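# Stack four magnet blocks into one tower

## Task

Take four magnet blocks from the pile and set them neatly one on top of another in a single tower, then open the gripper so the robot is no longer holding any of them.

## Robot and tools

Robot: two arms, left_arm and right_arm, each ending in a two-finger gripper. The fingers point along the gripper's own +z axis and spread apart along its y axis. The reported hand position is the spot between the finger pads, just under 1 cm behind the tips.

Frames: the scene frame has its origin at table height, midway between the nominal arm bases, with +z up, +x pointing out over the table and left_arm on the +y side. Image left and right do not match the arm names. The calibrated bases are: left_arm at (+0.021, +0.275, +0.009) m, quat_wxyz (+1.000, 0, 0, +0.020); right_arm at (+0.016, -0.322, +0.035) m, quat_wxyz (+1.000, 0, 0, +0.007). Each arm reports end_effector_position (m), end_effector_quat_wxyz, velocities and Hand target in its own base frame. These readings can be off by a few centimetres, more when the arm is stretched far. A two-camera stand sits behind the arms.

Moving arguments. Both execute_actions and move take rows of 14 numbers covering both arms: dx, dy, dz, rx, ry, rz, opening for left_arm, then the same seven for right_arm. dx, dy, dz, rx, ry, rz are offsets, not poses. They are measured along that arm's base axes, starting from the arm's Hand target as it was when the action or move began. Scale: 1.0 equals 0.6 m or 180 degrees, range -1 to 1. rx, ry, rz form a single rotation vector, and the gripper turns about its Hand target position. The opening number is absolute: +1 fully open (about 87 mm between pads), 0 about 31 to 49 mm, -0.5 about 8 to 21 mm, -1 closed. To leave an arm still, give six zeros for its pose numbers and repeat its current opening; a 0 in the opening slot is a real command to half-close.

execute_actions: actions is a list of actions. Each action is a list of up to 15 rows, one per 1/30 s step, and the last row is held until step 15. Every row counts from the pose at the start of that action, not from the previous row. Sending the same offset again moves the arm further. Camera images come back only if actions is empty or cameras names some ("all" for every one, [] for none). Cameras: cam_high, cam_low, cam_left_wrist, cam_right_wrist, each 672x504.

move: target is one 14-number row, or a list of up to 15 rows, each counted from the same starting Hand targets. The gripper travels in a straight line. speed is in m/s, 0.002 to 2.9, default 0.25, either one value or one per target; turning is capped at twice that in rad/s. blend (m) rounds corners between listed targets; 0 means stop at each one. opening_speed (0.2 or more, per second on the -1 to +1 scale) closes or opens the fingers gradually. blocking=false returns early while the move keeps running. The whole move is capped at 10 s. Paths do not avoid obstacles or the other arm. Faster moves stray further, overshoot and strike harder. Avoid paths that run close to an arm's own base, because the elbow can whip around. The result adds a move: line with the ending (done, off_target, moving, held, fault) and any limits (paced = pose clipped, held = a check withheld steps).

wait: seconds (0 to 3600) lets the scene run with no new commands; a running move continues. stop brakes the running move. zoom_image: camera plus region [x0, y0, x1, y1] in pixels, at most 504 by 504, taken from that camera's latest image. finished_scene: scene is the current scene's number; it ends the scene and cannot be undone, so call it alone and only once the tower is standing and released.

Reading results: Hand target is the last commanded pose after clipping, and later offsets start from it. The real gripper often stops short or sags, and tilts more at long reach. Check the position and orientation after each move, and fix leftover gaps with a further offset. Each control step limits orientation commands to within 40 degrees of the measured orientation. grip_measured gives the finger position on the command scale. To hold a block, command about 0.04 below the reading at first contact (up to 0.11 near the ends of the range). Joint torques are raw drive outputs with offsets and noise. Tool commands shows the current gripper commands.

Avoid: dropping blocks or releasing one while it is still moving; fast impacts against the table or other fixed objects; hard pressing, which keeps going if an arm is blocked (command the target back past the gripper to stop it); letting the grippers, wrist cameras or arms touch each other; closing one gripper on the other's fingers; dragging a wrist camera cable. Anything that falls off the table, or is left off it, fails the task. Blocks may be nudged now and then by outside pushes. Motors heat up when holding loads, stretching out or pushing against an unreachable pose. A MOTOR HOT line appears at 75 °C; at 90 °C that arm folds up and stops for the rest of the scene. Joint ranges (rad): waist -2.618 to 3.054, shoulder 0 to 3.142, elbow 0 to 3.142 (straight at 2.901), wrist pitch and yaw ±1.571, wrist roll ±2.094.

Each tool is called after ">>>" as name([rows], argument=value, ...), one row to a line, values as JSON.

## Session

>>> execute_actions(actions=[])

Scene clock: 0.00 s.
left_arm: end_effector_position=(+0.3940, +0.0395, +0.0143) grip_measured=+1.000 end_effector_quat_wxyz=(+0.540, -0.120, +0.831, +0.053) | right_arm: end_effector_position=(+0.4008, +0.0130, +0.0153) grip_measured=+1.000 end_effector_quat_wxyz=(+0.529, -0.036, +0.848, -0.003)
Joint positions: left_arm=[0.028 1.731 0.441 0.858 -0.195 -0.134 1] | right_arm=[0.038 1.719 0.478 0.786 0.002 -0.048 1]
Joint velocities: within noise
Joint torques (N m): no reading
Heat: left arm: 41 °C; right arm: 36 °C.
Hand target: left_arm +0.4005, +0.0403, +0.0247; +0.553, -0.120, +0.822, +0.054 | right_arm +0.4070, +0.0127, +0.0252; +0.542, -0.036, +0.840, -0.005
Tool commands: left_gripper/opening=+1.0 right_gripper/opening=+1.0

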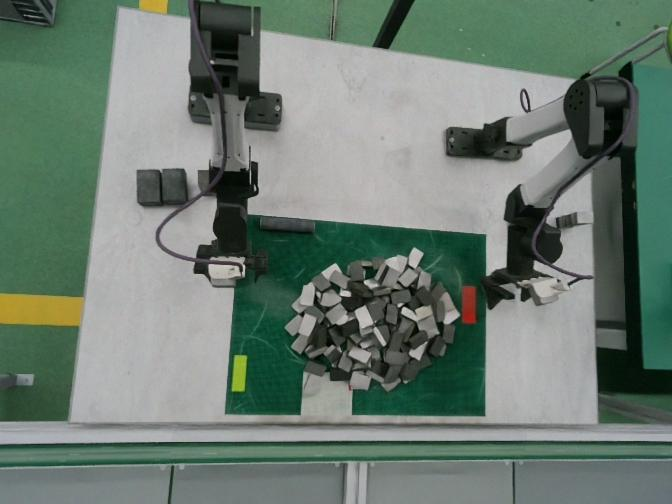

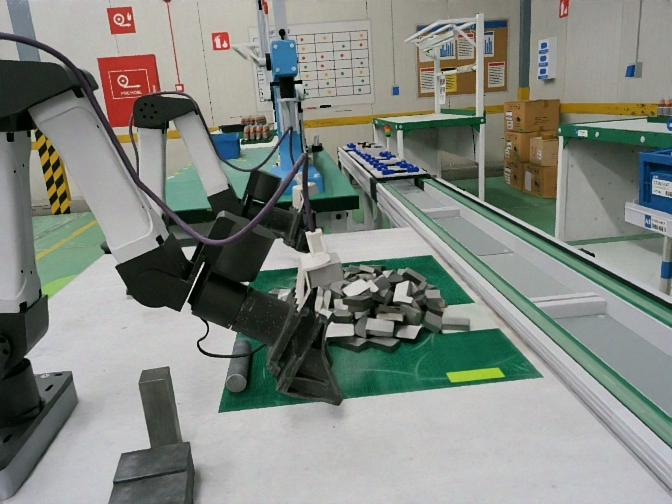

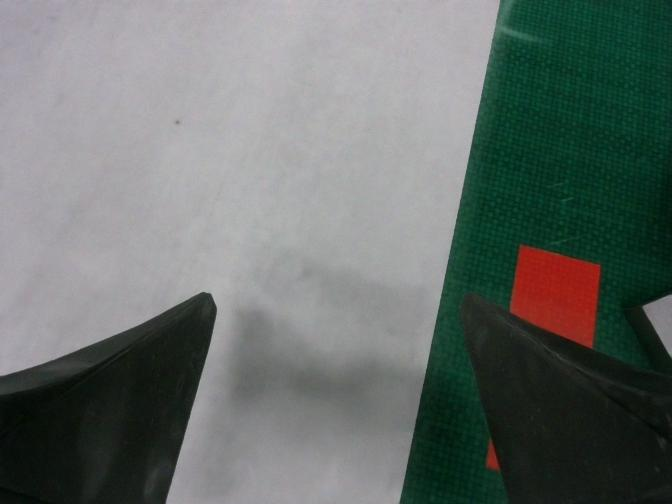

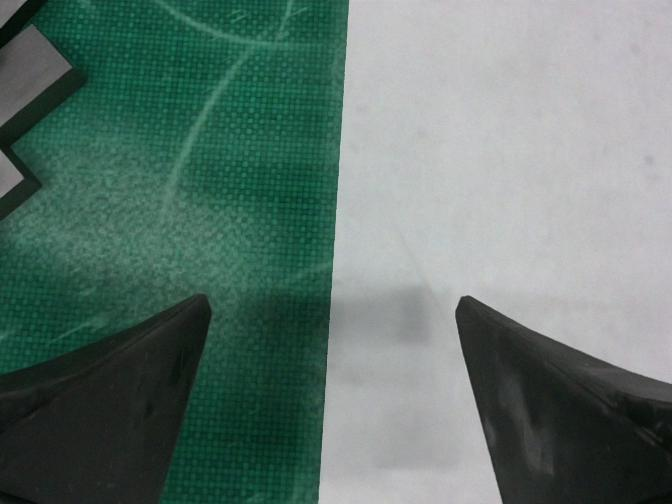

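>>> move(target=[0,0,0,0,0,0,1,0.038,0.212,0.29,0.003,0.365,-0.024,1], cameras=["cam_high","cam_right_wrist"], speed=0.3)

Scene clock: 4.87 s.
left_arm: end_effector_position=(+0.3940, +0.0395, +0.0143) grip_measured=+1.000 end_effector_quat_wxyz=(+0.540, -0.120, +0.831, +0.053) | right_arm: end_effector_position=(+0.4388, +0.1422, +0.1990) grip_measured=+1.000 end_effector_quat_wxyz=(+0.179, +0.000, +0.983, +0.048)
Joint positions: left_arm=[0.028 1.731 0.441 0.858 -0.195 -0.134 1] | right_arm=[0.291 2.29 2.609 -1.518 0.01 0.29 1]
Joint torques (N m): left_arm=[-0.25 -7.42 4.78 1.97 -0.08 -0.07] | right_arm=[-0.13 -8.98 7.49 0.47 -0.11 0.11]
Heat: left arm: 42 °C; right arm: 37 °C.
Hand target: left_arm +0.4005, +0.0403, +0.0247; +0.553, -0.120, +0.822, +0.054 | right_arm +0.4298, +0.1399, +0.1992; -0.001, -0.001, +1.000, -0.001
Off the commanded pose: left_arm 0.012 m, 2 deg | right_arm 0.009 m, 21 deg.
joint sent to its limit (right arm) — joint 4 (wrist pitch), lower limit. The joint targets are off in position and orientation.
move: off_target (right_arm)

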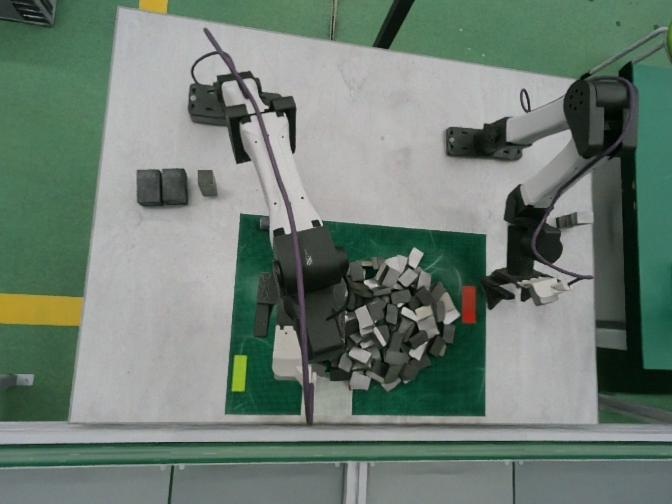

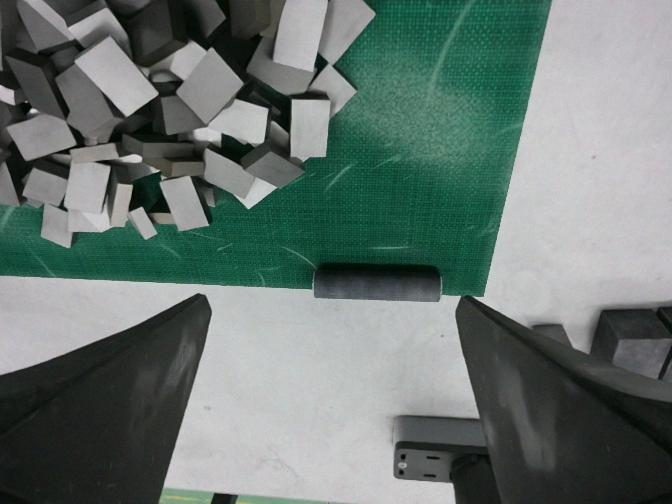

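>>> zoom_image(camera="cam_right_wrist", region=[0, 0, 400, 260])

Scaled by 1.260 from the camera's image (finer frame: 960x720).

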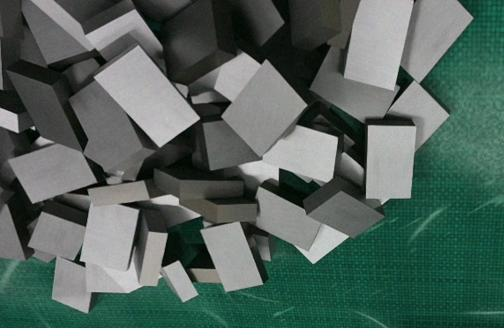

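>>> move(target=[0,0,0,0,0,0,1,0.01,0.067,-0.24,0,0,0,1], cameras=["cam_low","cam_right_wrist"])

Scene clock: 8.30 s.
left_arm: end_effector_position=(+0.3940, +0.0395, +0.0143) grip_measured=+1.000 end_effector_quat_wxyz=(+0.540, -0.120, +0.831, +0.053) | right_arm: end_effector_position=(+0.4429, +0.1811, +0.0473) grip_measured=+1.000 end_effector_quat_wxyz=(+0.037, -0.006, +0.999, +0.008)
Joint positions: left_arm=[0.028 1.731 0.441 0.858 -0.195 -0.134 1] | right_arm=[0.362 2.672 2.697 -1.521 0.01 0.35 1]
Joint torques (N m): left_arm=[-0.27 -7.42 4.81 1.98 -0.07 -0.08] | right_arm=[-0.05 -12.03 8.06 -0.07 -0.09 0.11]
Heat: left arm: 42 °C; right arm: 38 °C.
Hand target: left_arm +0.4005, +0.0403, +0.0247; +0.553, -0.120, +0.822, +0.054 | right_arm +0.4358, +0.1801, +0.0552; -0.001, -0.001, +1.000, -0.001
Off the commanded pose: left_arm 0.012 m, 2 deg | right_arm 0.011 m, 4 deg.
joint sent to its limit (right arm) — joint 4 (wrist pitch), lower limit. The joint targets are off in position, not in orientation.
move: off_target (right_arm)

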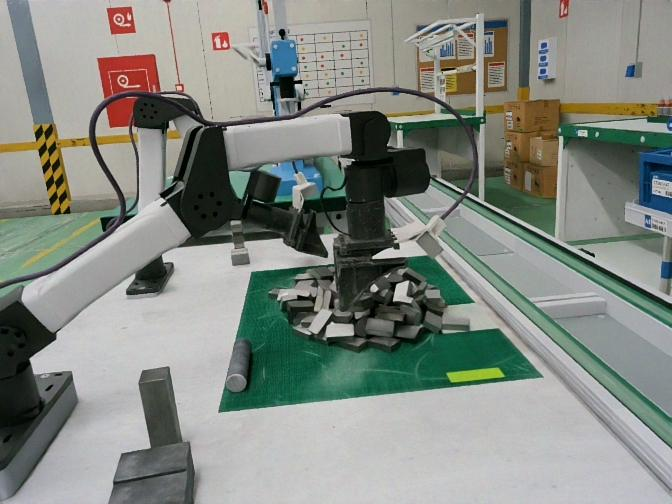

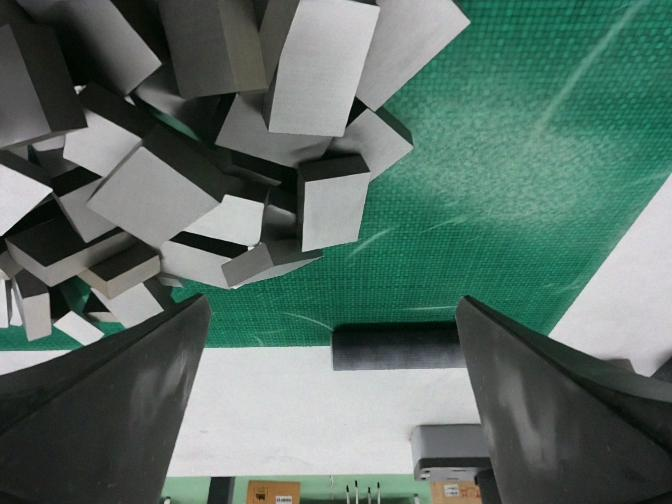

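>>> move(target=[0,0,0,0,0,0,1,-0.013,0,-0.06,0,0,0,0.1], cameras=["cam_low","cam_right_wrist"], speed=0.1)

>>> move(target=[0,0,0,0,0,0,1,0,0,-0.032,0,0,0,0.1], cameras=["cam_low","cam_right_wrist"], speed=0.06)

Scene clock: 10.50 s.
left_arm: end_effector_position=(+0.3940, +0.0395, +0.0143) grip_measured=+1.000 end_effector_quat_wxyz=(+0.540, -0.120, +0.831, +0.053) | right_arm: end_effector_position=(+0.4269, +0.1752, +0.0140) grip_measured=+0.100 end_effector_quat_wxyz=(-0.009, -0.005, +1.000, -0.008)
Joint positions: left_arm=[0.028 1.731 0.441 0.858 -0.195 -0.134 1] | right_arm=[0.362 2.672 2.549 -1.471 0.01 0.353 0.55]
Joint torques (N m): left_arm=[-0.27 -7.43 4.83 1.98 -0.07 -0.08] | right_arm=[0.53 -13.5 4.71 0.41 -0.08 0.12]
Heat: left arm: 42 °C; right arm: 39 °C.
Hand target: left_arm +0.4005, +0.0403, +0.0247; +0.553, -0.120, +0.822, +0.054 | right_arm +0.4280, +0.1801, +0.0192; -0.001, -0.001, +1.000, -0.001
Off the commanded pose: left_arm 0.012 m, 2 deg | right_arm 0.007 m, 1 deg.
move: done

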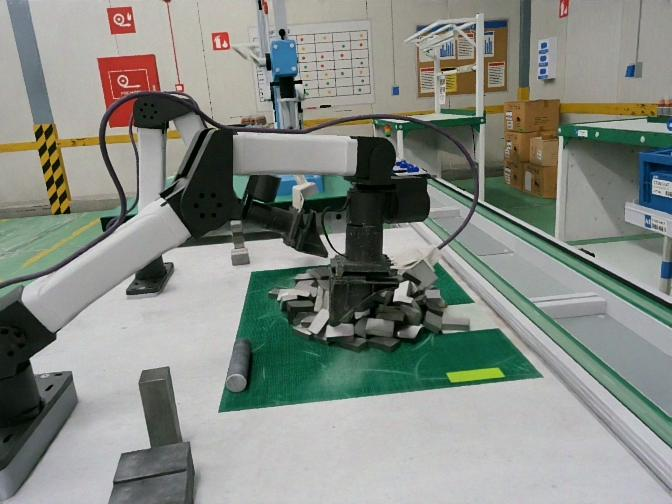

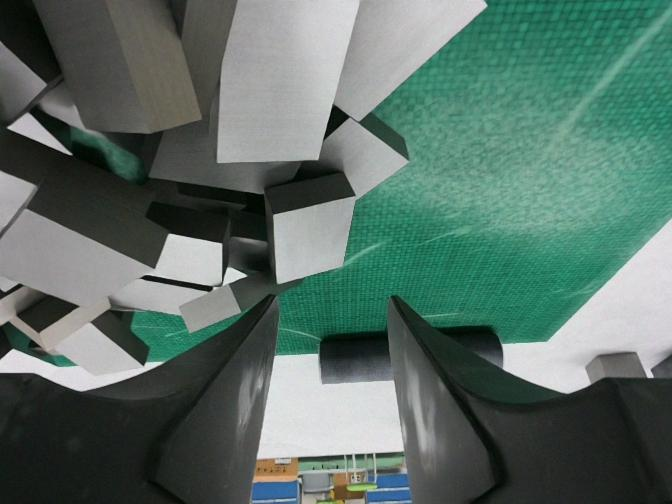

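Scene clock: 11.53 s.
left_arm: end_effector_position=(+0.3940, +0.0395, +0.0143) grip_measured=+1.000 end_effector_quat_wxyz=(+0.540, -0.120, +0.831, +0.053) | right_arm: end_effector_position=(+0.4180, +0.1692, -0.0048) grip_measured=+0.100 end_effector_quat_wxyz=(-0.032, -0.001, +0.999, -0.014)
Joint positions: left_arm=[0.028 1.731 0.441 0.858 -0.195 -0.134 1] | right_arm=[0.354 2.669 2.459 -1.431 0.003 0.353 0.55]
Joint torques (N m): left_arm=[-0.29 -7.45 4.81 1.97 -0.05 -0.06] | right_arm=[0.57 -14.38 3.81 0.79 -0.02 0.11]
Heat: left arm: 42 °C; right arm: 40 °C.
Hand target: left_arm +0.4005, +0.0403, +0.0247; +0.553, -0.120, +0.822, +0.054 | right_arm +0.4280, +0.1801, +0.0000; -0.001, -0.001, +1.000, -0.001
Off the commanded pose: left_arm 0.012 m, 2 deg | right_arm 0.016 m, 4 deg.
move: off_target (right_arm)

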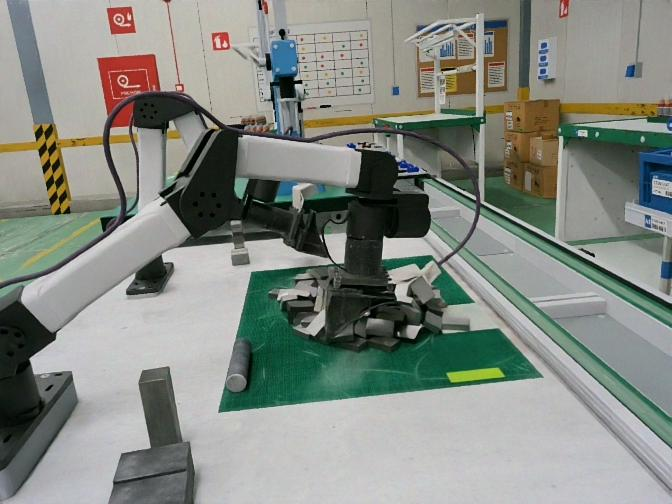

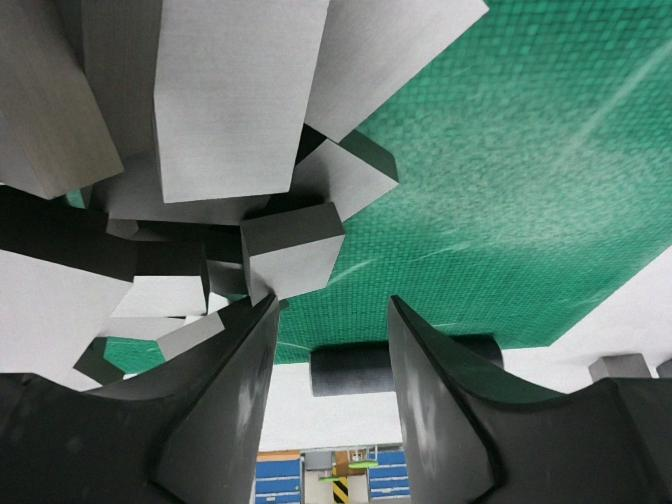

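>>> move([
  [0,0,0,0,0,0,1,0,0,0.058,0,0,0,0.2],
  [0,0,0,0,0,0,1,0.032,0.027,0.058,0,0,0,0.2],
  [0,0,0,0,0,0,1,0.032,0.027,0.022,0,0,0,0.2],
], cameras=["cam_right_wrist"], speed=0.1)

Scene clock: 15.03 s.
left_arm: end_effector_position=(+0.3940, +0.0395, +0.0143) grip_measured=+1.000 end_effector_quat_wxyz=(+0.540, -0.120, +0.831, +0.053) | right_arm: end_effector_position=(+0.4524, +0.1927, +0.0095) grip_measured=+0.200 end_effector_quat_wxyz=(+0.031, -0.001, +0.999, +0.009)
Joint positions: left_arm=[0.028 1.731 0.441 0.858 -0.195 -0.134 1] | right_arm=[0.374 2.817 2.832 -1.521 0.007 0.373 0.6]
Joint torques (N m): left_arm=[-0.27 -7.46 4.79 1.97 -0.07 -0.08] | right_arm=[0.23 -11.64 8.36 0.06 -0.03 0.1]
Heat: left arm: 42 °C; right arm: 41 °C.
Hand target: left_arm +0.4005, +0.0403, +0.0247; +0.553, -0.120, +0.822, +0.054 | right_arm +0.4472, +0.1963, +0.0132; -0.001, -0.001, +1.000, -0.001
Off the commanded pose: left_arm 0.012 m, 2 deg | right_arm 0.007 m, 4 deg.
elbow stopped short (right arm): the move would have taken joint 3 (elbow) straighter than the controller allows.
move: off_target (right_arm)

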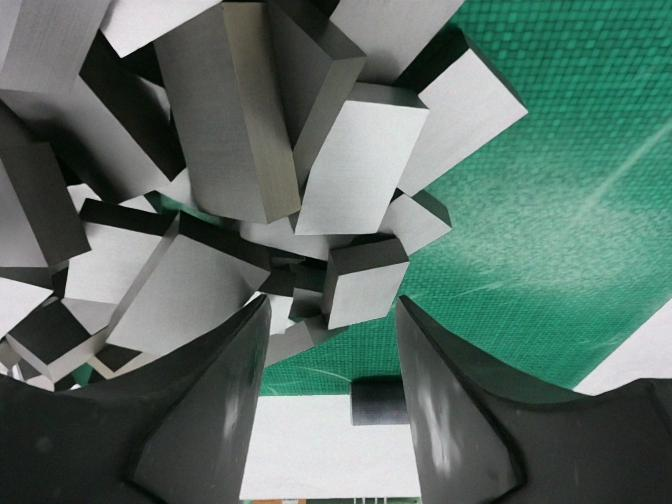

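>>> move(target=[0,0,0,0,0,0,1,0,-0.007,-0.045,0,0,0,0.2], cameras=["cam_right_wrist"], speed=0.1)

Scene clock: 16.53 s.
left_arm: end_effector_position=(+0.3940, +0.0395, +0.0143) grip_measured=+1.000 end_effector_quat_wxyz=(+0.540, -0.120, +0.831, +0.053) | right_arm: end_effector_position=(+0.4548, +0.1876, +0.0035) grip_measured=+0.200 end_effector_quat_wxyz=(+0.028, +0.001, +1.000, +0.007)
Joint positions: left_arm=[0.028 1.731 0.441 0.858 -0.195 -0.134 1] | right_arm=[0.363 2.834 2.841 -1.52 0.007 0.365 0.6]
Joint torques (N m): left_arm=[-0.32 -7.46 4.78 1.98 -0.08 -0.08] | right_arm=[0.44 -8.69 6.63 0.29 -0.04 0.07]
Heat: left arm: 43 °C; right arm: 42 °C.
Hand target: left_arm +0.4005, +0.0403, +0.0247; +0.553, -0.120, +0.822, +0.054 | right_arm +0.4472, +0.1921, -0.0138; -0.001, -0.001, +1.000, -0.001
Off the commanded pose: left_arm 0.012 m, 2 deg | right_arm 0.019 m, 3 deg.
move: off_target (right_arm)

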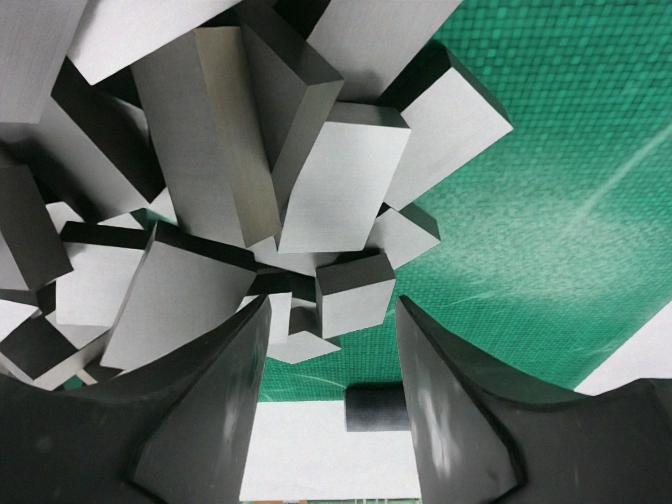

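>>> move([
  [0,0,0,0,0,0,1,0,0,0.035,0,0,0,0.1],
  [0,0,0,0,0,0,1,-0.012,-0.016,0.035,0,0,0,0.1],
  [0,0,0,0,0,0,1,-0.012,-0.016,-0.012,0,0,0,0.1],
], cameras=["cam_right_wrist"], speed=0.1)

Scene clock: 19.60 s.
left_arm: end_effector_position=(+0.3940, +0.0395, +0.0143) grip_measured=+1.000 end_effector_quat_wxyz=(+0.540, -0.120, +0.831, +0.053) | right_arm: end_effector_position=(+0.4300, +0.1766, -0.0295) grip_measured=+0.100 end_effector_quat_wxyz=(-0.032, +0.001, +0.999, -0.010)
Joint positions: left_arm=[0.028 1.731 0.441 0.858 -0.195 -0.134 1] | right_arm=[0.357 2.794 2.608 -1.451 -0.003 0.359 0.55]
Joint torques (N m): left_arm=[-0.29 -7.43 4.78 1.98 -0.06 -0.07] | right_arm=[0.46 -15.36 3.92 0.64 0.05 0.02]
Heat: left arm: 43 °C; right arm: 43 °C.
Hand target: left_arm +0.4005, +0.0403, +0.0247; +0.553, -0.120, +0.822, +0.054 | right_arm +0.4400, +0.1825, -0.0210; -0.001, -0.001, +1.000, -0.001
Off the commanded pose: left_arm 0.012 m, 2 deg | right_arm 0.014 m, 4 deg.
elbow stopped short (right arm): the move would have taken joint 3 (elbow) straighter than the controller allows.
move: off_target (right_arm)

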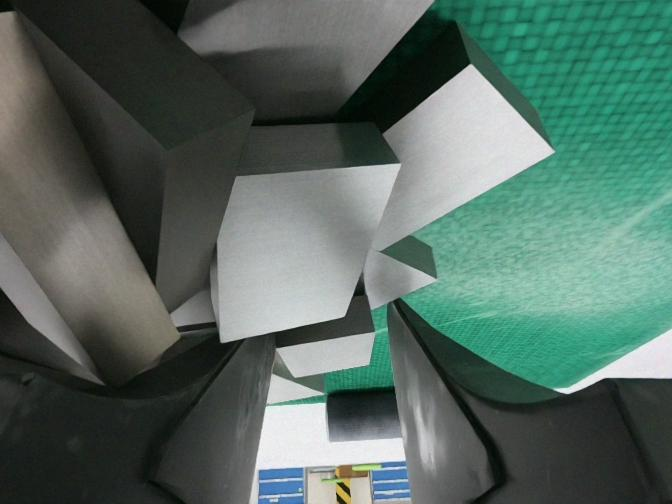

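>>> move(target=[0,0,0,0,0,0,1,0,0,0,0,0,0,-0.7], opening_speed=1)

>>> move(target=[0,0,0,0,0,0,1,-0.02,-0.02,0.15,0,0,0,-0.7], cameras=["cam_low","cam_right_wrist"], speed=0.12)

Scene clock: 21.33 s.
left_arm: end_effector_position=(+0.3940, +0.0395, +0.0143) grip_measured=+1.000 end_effector_quat_wxyz=(+0.540, -0.120, +0.831, +0.053) | right_arm: end_effector_position=(+0.4286, +0.1800, -0.0294) grip_measured=-0.090 end_effector_quat_wxyz=(-0.032, -0.002, +0.999, -0.008)
Joint positions: left_arm=[0.028 1.731 0.441 0.858 -0.195 -0.134 1] | right_arm=[0.363 2.794 2.608 -1.451 -0.007 0.359 0.455]
Joint torques (N m): left_arm=[-0.28 -7.39 4.79 1.97 -0.08 -0.08] | right_arm=[0.31 -14.97 4.74 0.57 0.09 0.02]
Heat: left arm: 43 °C; right arm: 45 °C.
Hand target: left_arm +0.4005, +0.0403, +0.0247; +0.553, -0.120, +0.822, +0.054 | right_arm +0.4399, +0.1825, -0.0207; -0.004, -0.001, +1.000, -0.002
Off the commanded pose: left_arm 0.012 m, 2 deg | right_arm 0.014 m, 4 deg.
move: done

Scene clock: 23.10 s.
left_arm: end_effector_position=(+0.3940, +0.0395, +0.0143) grip_measured=+1.000 end_effector_quat_wxyz=(+0.540, -0.120, +0.831, +0.053) | right_arm: end_effector_position=(+0.4364, +0.1758, +0.0444) grip_measured=-0.090 end_effector_quat_wxyz=(+0.019, +0.002, +1.000, +0.011)
Joint positions: left_arm=[0.028 1.731 0.441 0.858 -0.195 -0.134 1] | right_arm=[0.35 2.655 2.647 -1.521 -0.007 0.353 0.455]
Joint torques (N m): left_arm=[-0.25 -7.43 4.78 1.98 -0.06 -0.07] | right_arm=[-0.54 -16.64 5.37 -0.06 0.08 -0.04]
Heat: left arm: 43 °C; right arm: 46 °C.
Hand target: left_arm +0.4005, +0.0403, +0.0247; +0.553, -0.120, +0.822, +0.054 | right_arm +0.4279, +0.1705, +0.0693; -0.004, -0.001, +1.000, -0.002
Off the commanded pose: left_arm 0.012 m, 2 deg | right_arm 0.027 m, 3 deg.
joint sent to its limit (right arm) — joint 4 (wrist pitch), lower limit. The joint targets are off in position, not in orientation.
move: off_target (right_arm)

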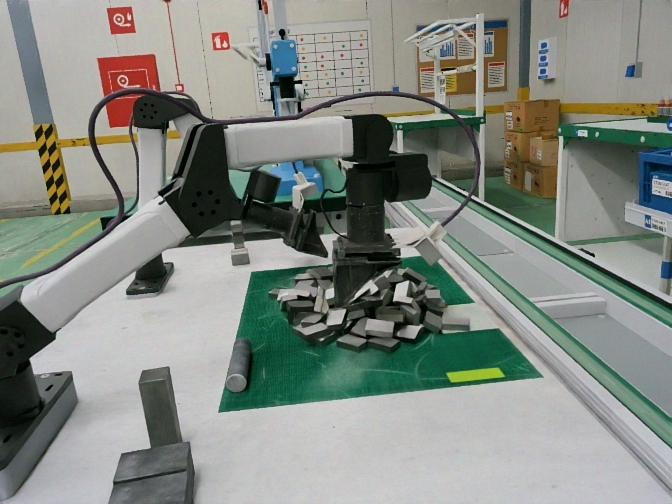

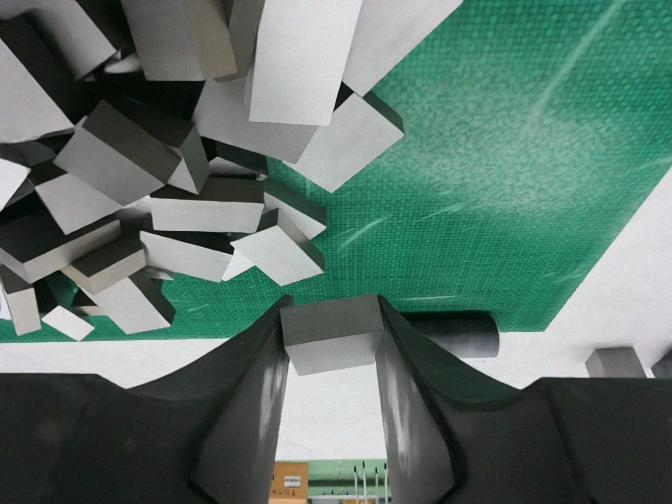

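>>> move([
  [0,0,0,0,0,0,1,-0.015,-0.09,0.01,0,0,0,-0.7],
  [0,0,0,0,0,0,1,-0.015,-0.184,-0.05,0,0,0,-0.7],
], cameras=["cam_low","cam_right_wrist"], speed=0.2, blend=0.03)

Scene clock: 25.73 s.
left_arm: end_effector_position=(+0.3940, +0.0395, +0.0143) grip_measured=+1.000 end_effector_quat_wxyz=(+0.540, -0.120, +0.831, +0.053) | right_arm: end_effector_position=(+0.4149, +0.0616, +0.0171) grip_measured=-0.090 end_effector_quat_wxyz=(-0.030, +0.004, +1.000, -0.002)
Joint positions: left_arm=[0.028 1.731 0.441 0.858 -0.195 -0.134 1] | right_arm=[0.132 2.454 2.144 -1.322 -0.004 0.14 0.455]
Joint torques (N m): left_arm=[-0.27 -7.41 4.79 1.97 -0.08 -0.06] | right_arm=[0.18 -16.31 4.81 0.22 0.06 -0.04]
Heat: left arm: 43 °C; right arm: 48 °C.
Hand target: left_arm +0.4005, +0.0403, +0.0247; +0.553, -0.120, +0.822, +0.054 | right_arm +0.4189, +0.0601, +0.0393; -0.004, -0.001, +1.000, -0.002
Off the commanded pose: left_arm 0.012 m, 2 deg | right_arm 0.023 m, 3 deg.
move: off_target (right_arm); blend cut to 0.0276 m at target 1

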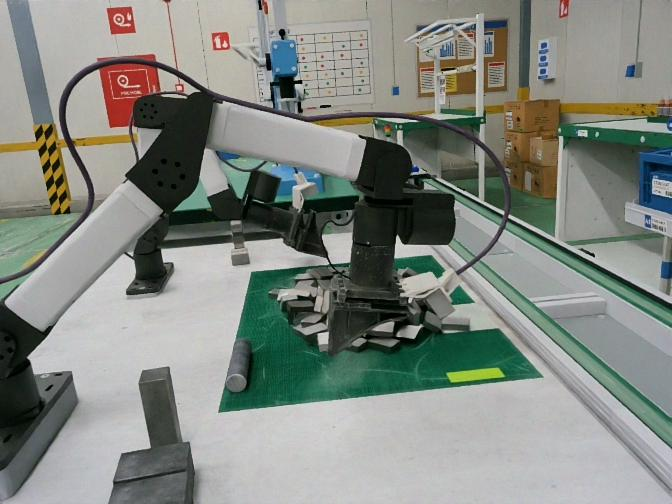

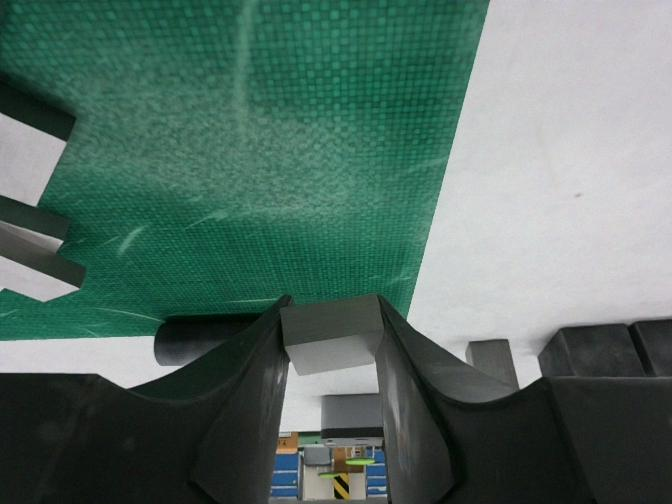

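>>> move(target=[0,0,0,0,0,0,1,0,0,-0.06,0,0,0,-0.7], cameras=["cam_low","cam_right_wrist"], speed=0.06)

Scene clock: 27.37 s.
left_arm: end_effector_position=(+0.3940, +0.0395, +0.0143) grip_measured=+1.000 end_effector_quat_wxyz=(+0.540, -0.120, +0.831, +0.053) | right_arm: end_effector_position=(+0.4146, +0.0615, -0.0124) grip_measured=-0.090 end_effector_quat_wxyz=(-0.023, +0.004, +1.000, -0.001)
Joint positions: left_arm=[0.028 1.731 0.441 0.858 -0.195 -0.134 1] | right_arm=[0.132 2.454 2.029 -1.193 -0.004 0.14 0.455]
Joint torques (N m): left_arm=[-0.27 -7.41 4.81 1.98 -0.08 -0.08] | right_arm=[0.17 -14.86 4.78 0.28 0.06 -0.04]
Heat: left arm: 43 °C; right arm: 49 °C.
Hand target: left_arm +0.4005, +0.0403, +0.0247; +0.553, -0.120, +0.822, +0.054 | right_arm +0.4189, +0.0601, +0.0033; -0.004, -0.001, +1.000, -0.002
Off the commanded pose: left_arm 0.012 m, 2 deg | right_arm 0.016 m, 2 deg.
move: off_target (right_arm)

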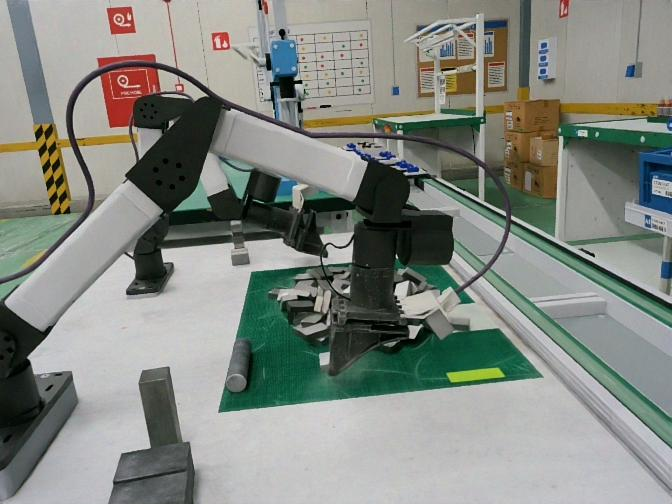

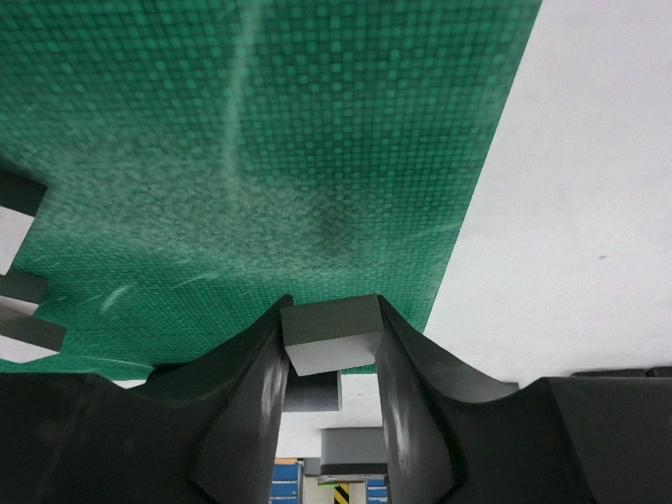

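>>> move(target=[0,0,0,0,0,0,1,0,0,-0.025,0,0,0,-0.7], cameras=["cam_right_wrist"], speed=0.04)

>>> move(target=[0,0,0,0,0,0,1,0,0,-0.012,0,0,0,-0.7], cameras=["cam_low","cam_right_wrist"], speed=0.03)

Scene clock: 28.87 s.
left_arm: end_effector_position=(+0.3940, +0.0395, +0.0143) grip_measured=+1.000 end_effector_quat_wxyz=(+0.540, -0.120, +0.831, +0.053) | right_arm: end_effector_position=(+0.4158, +0.0617, -0.0222) grip_measured=-0.090 end_effector_quat_wxyz=(-0.017, +0.004, +1.000, +0.000)
Joint positions: left_arm=[0.028 1.731 0.441 0.858 -0.195 -0.134 1] | right_arm=[0.132 2.454 1.992 -1.144 -0.004 0.14 0.455]
Joint torques (N m): left_arm=[-0.29 -7.43 4.79 1.97 -0.07 -0.07] | right_arm=[0.18 -13.68 4.79 0.31 0.06 -0.05]
Heat: left arm: 43 °C; right arm: 50 °C.
Hand target: left_arm +0.4005, +0.0403, +0.0247; +0.553, -0.120, +0.822, +0.054 | right_arm +0.4189, +0.0601, -0.0117; -0.004, -0.001, +1.000, -0.002
Off the commanded pose: left_arm 0.012 m, 2 deg | right_arm 0.011 m, 2 deg.
move: off_target (right_arm)

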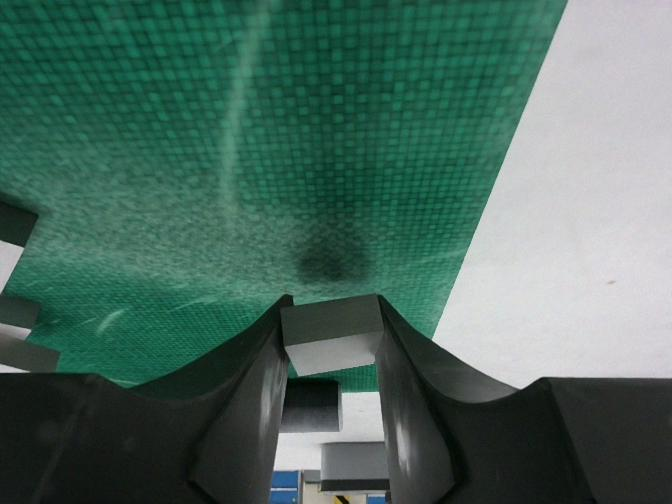

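Scene clock: 29.83 s.
left_arm: end_effector_position=(+0.3940, +0.0395, +0.0143) grip_measured=+1.000 end_effector_quat_wxyz=(+0.540, -0.120, +0.831, +0.053) | right_arm: end_effector_position=(+0.4163, +0.0617, -0.0266) grip_measured=-0.090 end_effector_quat_wxyz=(-0.014, +0.004, +1.000, +0.000)
Joint positions: left_arm=[0.028 1.731 0.441 0.858 -0.195 -0.134 1] | right_arm=[0.132 2.454 1.976 -1.121 -0.004 0.14 0.455]
Joint torques (N m): left_arm=[-0.29 -7.41 4.86 1.98 -0.07 -0.06] | right_arm=[0.18 -13.08 4.77 0.31 0.05 -0.05]
Heat: left arm: 43 °C; right arm: 51 °C.
Hand target: left_arm +0.4005, +0.0403, +0.0247; +0.553, -0.120, +0.822, +0.054 | right_arm +0.4189, +0.0601, -0.0189; -0.004, -0.001, +1.000, -0.002
Off the commanded pose: left_arm 0.012 m, 2 deg | right_arm 0.008 m, 1 deg.
move: done

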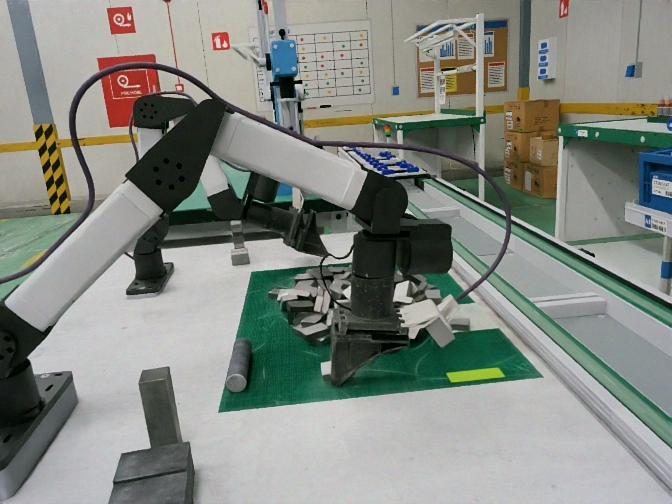

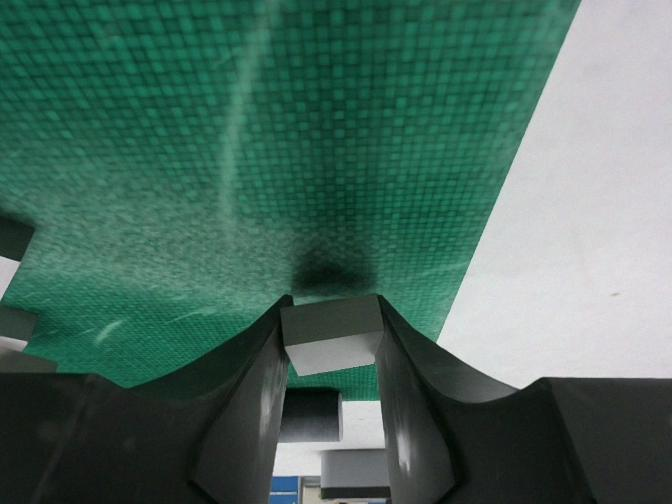

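>>> move(target=[0,0,0,0,0,0,1,0,0,-0.015,0,0,0,-0.7], cameras=["cam_right_wrist"], speed=0.03)

>>> move(target=[0,0,0,0,0,0,1,0,0,-0.012,0,0,0,-0.7], cameras=["cam_right_wrist"], speed=0.03)

Scene clock: 31.00 s.
left_arm: end_effector_position=(+0.3940, +0.0395, +0.0143) grip_measured=+1.000 end_effector_quat_wxyz=(+0.540, -0.120, +0.831, +0.053) | right_arm: end_effector_position=(+0.4161, +0.0615, -0.0305) grip_measured=-0.090 end_effector_quat_wxyz=(-0.013, +0.001, +1.000, +0.000)
Joint positions: left_arm=[0.028 1.731 0.441 0.858 -0.195 -0.134 1] | right_arm=[0.132 2.454 1.96 -1.102 -0.004 0.133 0.455]
Joint torques (N m): left_arm=[-0.25 -7.42 4.82 1.97 -0.06 -0.06] | right_arm=[0.17 -12.16 4.44 0.44 0.06 -0.05]
Heat: left arm: 43 °C; right arm: 51 °C.
Hand target: left_arm +0.4005, +0.0403, +0.0247; +0.553, -0.120, +0.822, +0.054 | right_arm +0.4189, +0.0601, -0.0279; -0.004, -0.001, +1.000, -0.002
Off the commanded pose: left_arm 0.012 m, 2 deg | right_arm 0.004 m, 1 deg.
move: done

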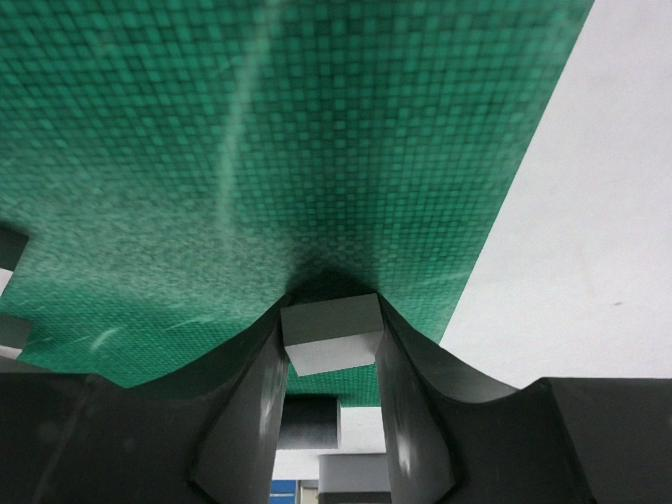

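Scene clock: 31.80 s.
left_arm: end_effector_position=(+0.3940, +0.0395, +0.0143) grip_measured=+1.000 end_effector_quat_wxyz=(+0.540, -0.120, +0.831, +0.053) | right_arm: end_effector_position=(+0.4159, +0.0614, -0.0313) grip_measured=-0.090 end_effector_quat_wxyz=(-0.013, +0.001, +1.000, +0.000)
Joint positions: left_arm=[0.028 1.731 0.441 0.858 -0.195 -0.134 1] | right_arm=[0.132 2.454 1.957 -1.099 -0.004 0.133 0.455]
Joint torques (N m): left_arm=[-0.29 -7.42 4.81 1.98 -0.06 -0.08] | right_arm=[0.16 -11.38 3.55 0.63 0.06 -0.04]
Heat: left arm: 43 °C; right arm: 51 °C.
Hand target: left_arm +0.4005, +0.0403, +0.0247; +0.553, -0.120, +0.822, +0.054 | right_arm +0.4189, +0.0601, -0.0351; -0.004, -0.001, +1.000, -0.002
Off the commanded pose: left_arm 0.012 m, 2 deg | right_arm 0.005 m, 1 deg.
move: done

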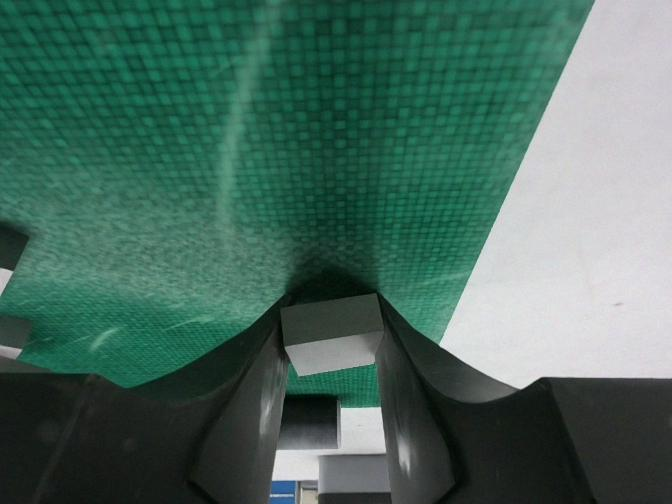

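>>> move(target=[0,0,0,0,0,0,1,0,0,0.005,0,0,0,0.2], opening_speed=0.7)

>>> move(target=[0,0,0,0,0,0,1,0,0,0.18,0,0,0,0.2], cameras=["cam_low","cam_right_wrist"], speed=0.15)

Scene clock: 34.07 s.
left_arm: end_effector_position=(+0.3940, +0.0395, +0.0143) grip_measured=+1.000 end_effector_quat_wxyz=(+0.540, -0.120, +0.831, +0.053) | right_arm: end_effector_position=(+0.4157, +0.0540, -0.0311) grip_measured=+0.199 end_effector_quat_wxyz=(-0.014, +0.002, +1.000, -0.007)
Joint positions: left_arm=[0.028 1.731 0.441 0.858 -0.195 -0.134 1] | right_arm=[0.121 2.454 1.957 -1.104 0.01 0.124 0.6]
Joint torques (N m): left_arm=[-0.27 -7.41 4.81 1.98 -0.08 -0.07] | right_arm=[0.4 -11.69 4.03 0.57 0 0.05]
Heat: left arm: 43 °C; right arm: 52 °C.
Hand target: left_arm +0.4005, +0.0403, +0.0247; +0.553, -0.120, +0.822, +0.054 | right_arm +0.4189, +0.0601, -0.0321; -0.004, -0.001, +1.000, -0.002
Off the commanded pose: left_arm 0.012 m, 2 deg | right_arm 0.007 m, 1 deg.
move: done

Scene clock: 35.93 s.
left_arm: end_effector_position=(+0.3940, +0.0395, +0.0143) grip_measured=+1.000 end_effector_quat_wxyz=(+0.540, -0.120, +0.831, +0.053) | right_arm: end_effector_position=(+0.4177, +0.0569, +0.0586) grip_measured=+0.200 end_effector_quat_wxyz=(-0.017, +0.000, +1.000, -0.003)
Joint positions: left_arm=[0.028 1.731 0.441 0.858 -0.195 -0.134 1] | right_arm=[0.124 2.431 2.273 -1.448 0.002 0.124 0.6]
Joint torques (N m): left_arm=[-0.27 -7.43 4.81 1.97 -0.06 -0.07] | right_arm=[0.42 -13.14 8.21 -0.03 0 0.05]
Heat: left arm: 43 °C; right arm: 52 °C.
Hand target: left_arm +0.4005, +0.0403, +0.0247; +0.553, -0.120, +0.822, +0.054 | right_arm +0.4189, +0.0601, +0.0759; -0.004, -0.001, +1.000, -0.002
Off the commanded pose: left_arm 0.012 m, 2 deg | right_arm 0.018 m, 2 deg.
move: off_target (right_arm)

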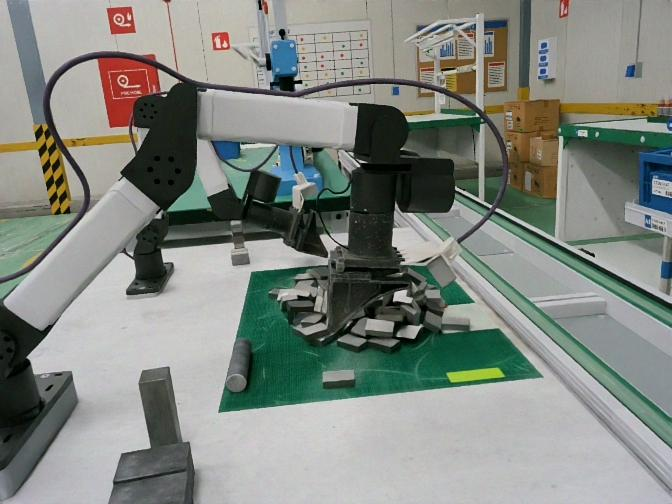

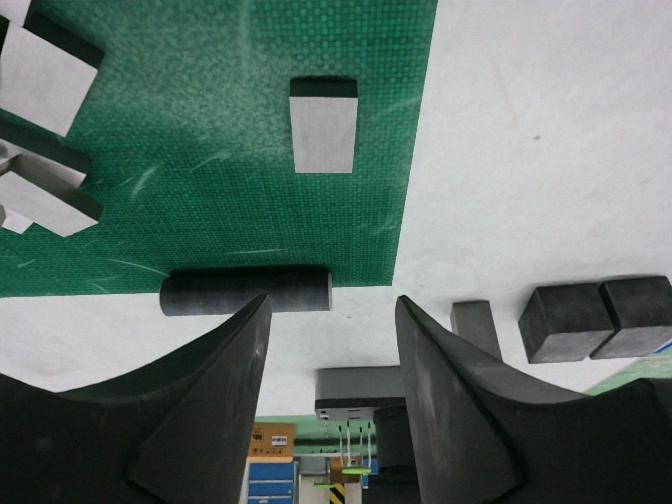

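>>> move(target=[0,0,0,0,0,0,1,0.02,0.14,0.02,0,0,0,0.2], cameras=["cam_high","cam_right_wrist"])

>>> zoom_image(camera="cam_right_wrist", region=[0, 0, 500, 340])

Scene clock: 38.00 s.
left_arm: end_effector_position=(+0.3940, +0.0395, +0.0143) grip_measured=+1.000 end_effector_quat_wxyz=(+0.540, -0.120, +0.831, +0.053) | right_arm: end_effector_position=(+0.4387, +0.1448, +0.0837) grip_measured=+0.200 end_effector_quat_wxyz=(+0.045, -0.005, +0.999, +0.013)
Joint positions: left_arm=[0.028 1.731 0.441 0.858 -0.195 -0.134 1] | right_arm=[0.294 2.529 2.572 -1.52 0.002 0.284 0.6]
Joint torques (N m): left_arm=[-0.28 -7.42 4.79 1.97 -0.07 -0.07] | right_arm=[-0.24 -10.63 8.16 -0.04 -0.01 0.11]
Heat: left arm: 43 °C; right arm: 52 °C.
Hand target: left_arm +0.4005, +0.0403, +0.0247; +0.553, -0.120, +0.822, +0.054 | right_arm +0.4309, +0.1441, +0.0879; -0.004, -0.001, +1.000, -0.002
Off the commanded pose: left_arm 0.012 m, 2 deg | right_arm 0.009 m, 6 deg.
joint sent to its limit (right arm) — joint 4 (wrist pitch), lower limit. The joint targets are off in position and orientation.
move: off_target (right_arm)

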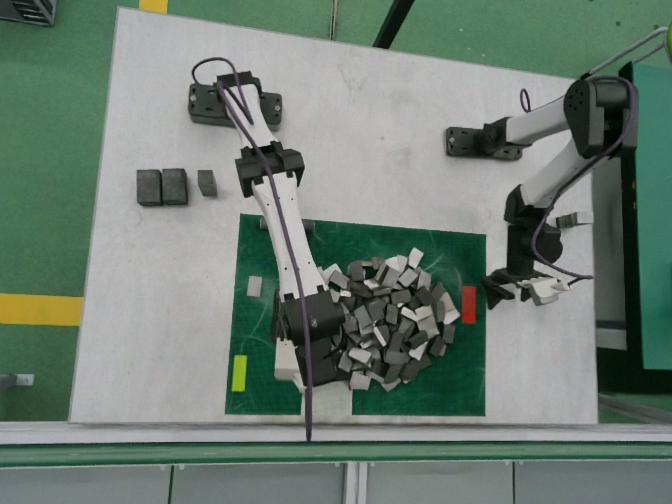

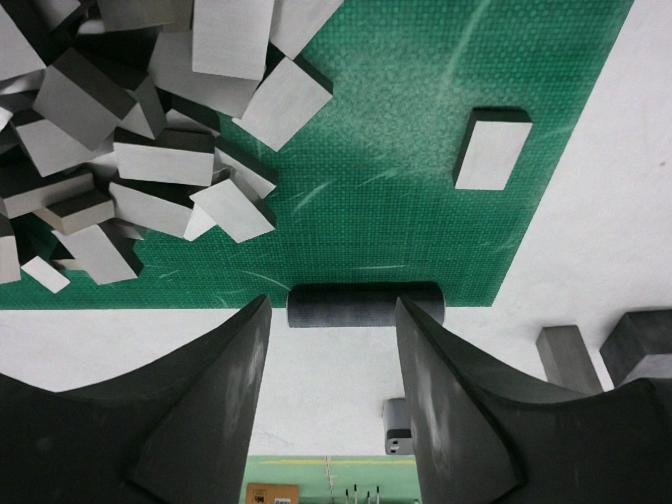

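Scaled by 1.008 from the camera's image (finer frame: 960x720).

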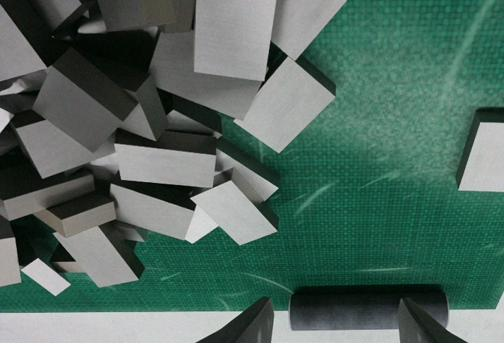

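>>> move(target=[0,0,0,0,0,0,1,-0.062,0.083,-0.05,0,0,0.139,0.2], cameras=["cam_right_wrist"])

Scene clock: 41.03 s.
left_arm: end_effector_position=(+0.3940, +0.0395, +0.0143) grip_measured=+1.000 end_effector_quat_wxyz=(+0.540, -0.120, +0.831, +0.053) | right_arm: end_effector_position=(+0.3913, +0.1941, +0.0518) grip_measured=+0.200 end_effector_quat_wxyz=(-0.014, -0.212, +0.977, -0.005)
Joint positions: left_arm=[0.028 1.731 0.441 0.858 -0.195 -0.134 1] | right_arm=[0.458 2.529 2.427 -1.498 0.002 0.031 0.6]
Joint torques (N m): left_arm=[-0.27 -7.38 4.77 1.97 -0.08 -0.07] | right_arm=[-0.08 -13.18 4.67 0.38 0 -0.04]
Heat: left arm: 43 °C; right arm: 52 °C.
Hand target: left_arm +0.4005, +0.0403, +0.0247; +0.553, -0.120, +0.822, +0.054 | right_arm +0.3937, +0.1939, +0.0579; -0.003, -0.218, +0.976, -0.002
Off the commanded pose: left_arm 0.012 m, 2 deg | right_arm 0.007 m, 1 deg.
move: done

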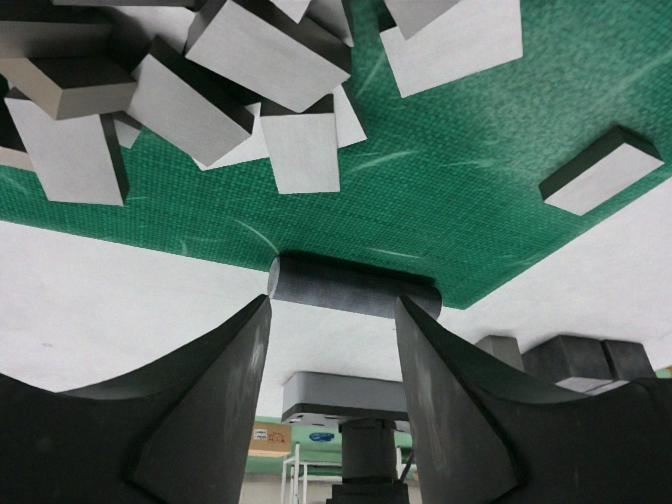

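>>> move([
  [0,0,0,0,0,0,1,0.002,0.024,-0.02,0,0,0,0.2],
  [0,0,0,0,0,0,1,0.002,0.024,-0.105,0,0,0,0.2],
], cameras=["cam_right_wrist"], speed=0.1, blend=0.01)

Scene clock: 43.27 s.
left_arm: end_effector_position=(+0.3940, +0.0395, +0.0143) grip_measured=+1.000 end_effector_quat_wxyz=(+0.540, -0.120, +0.831, +0.053) | right_arm: end_effector_position=(+0.3935, +0.2083, -0.0007) grip_measured=+0.200 end_effector_quat_wxyz=(-0.004, -0.224, +0.975, -0.002)
Joint positions: left_arm=[0.028 1.731 0.441 0.858 -0.195 -0.134 1] | right_arm=[0.485 2.537 2.236 -1.279 0.002 0.032 0.6]
Joint torques (N m): left_arm=[-0.31 -7.45 4.75 1.98 -0.07 -0.07] | right_arm=[0.1 -10.95 4.96 0.44 0 0.11]
Heat: left arm: 43 °C; right arm: 52 °C.
Hand target: left_arm +0.4005, +0.0403, +0.0247; +0.553, -0.120, +0.822, +0.054 | right_arm +0.3949, +0.2083, -0.0051; -0.003, -0.218, +0.976, -0.002
Off the commanded pose: left_arm 0.012 m, 2 deg | right_arm 0.005 m, 1 deg.
move: done; blend cut to 0.0094 m at target 1

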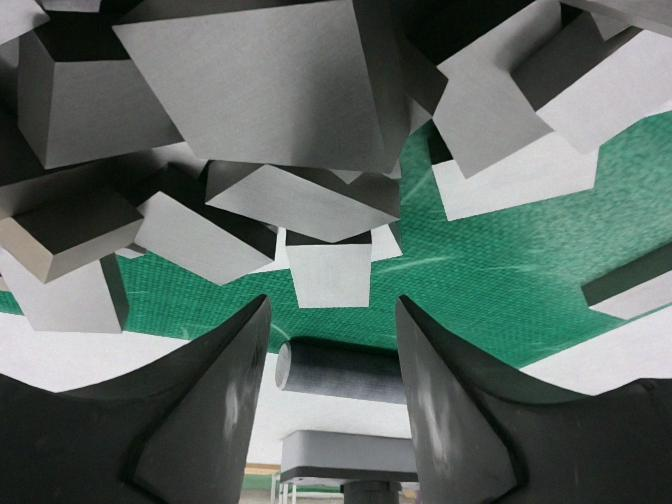

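>>> move(target=[0,0,0,0,0,0,1,0,0,-0.033,0,0,0,0.2], cameras=["cam_right_wrist"], speed=0.08)

Scene clock: 44.77 s.
left_arm: end_effector_position=(+0.3940, +0.0395, +0.0143) grip_measured=+1.000 end_effector_quat_wxyz=(+0.540, -0.120, +0.831, +0.053) | right_arm: end_effector_position=(+0.3930, +0.2019, -0.0176) grip_measured=+0.200 end_effector_quat_wxyz=(-0.009, -0.220, +0.975, -0.007)
Joint positions: left_arm=[0.028 1.731 0.441 0.858 -0.195 -0.134 1] | right_arm=[0.475 2.544 2.181 -1.228 0.01 0.032 0.6]
Joint torques (N m): left_arm=[-0.25 -7.38 4.83 1.97 -0.07 -0.07] | right_arm=[0.1 -10.65 4.88 0.62 0 0.11]
Heat: left arm: 44 °C; right arm: 52 °C.
Hand target: left_arm +0.4005, +0.0403, +0.0247; +0.553, -0.120, +0.822, +0.054 | right_arm +0.3949, +0.2083, -0.0249; -0.003, -0.218, +0.976, -0.002
Off the commanded pose: left_arm 0.012 m, 2 deg | right_arm 0.010 m, 1 deg.
move: done

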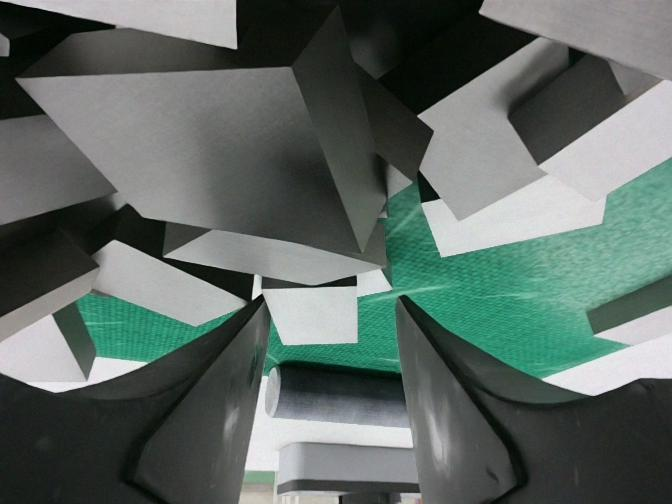

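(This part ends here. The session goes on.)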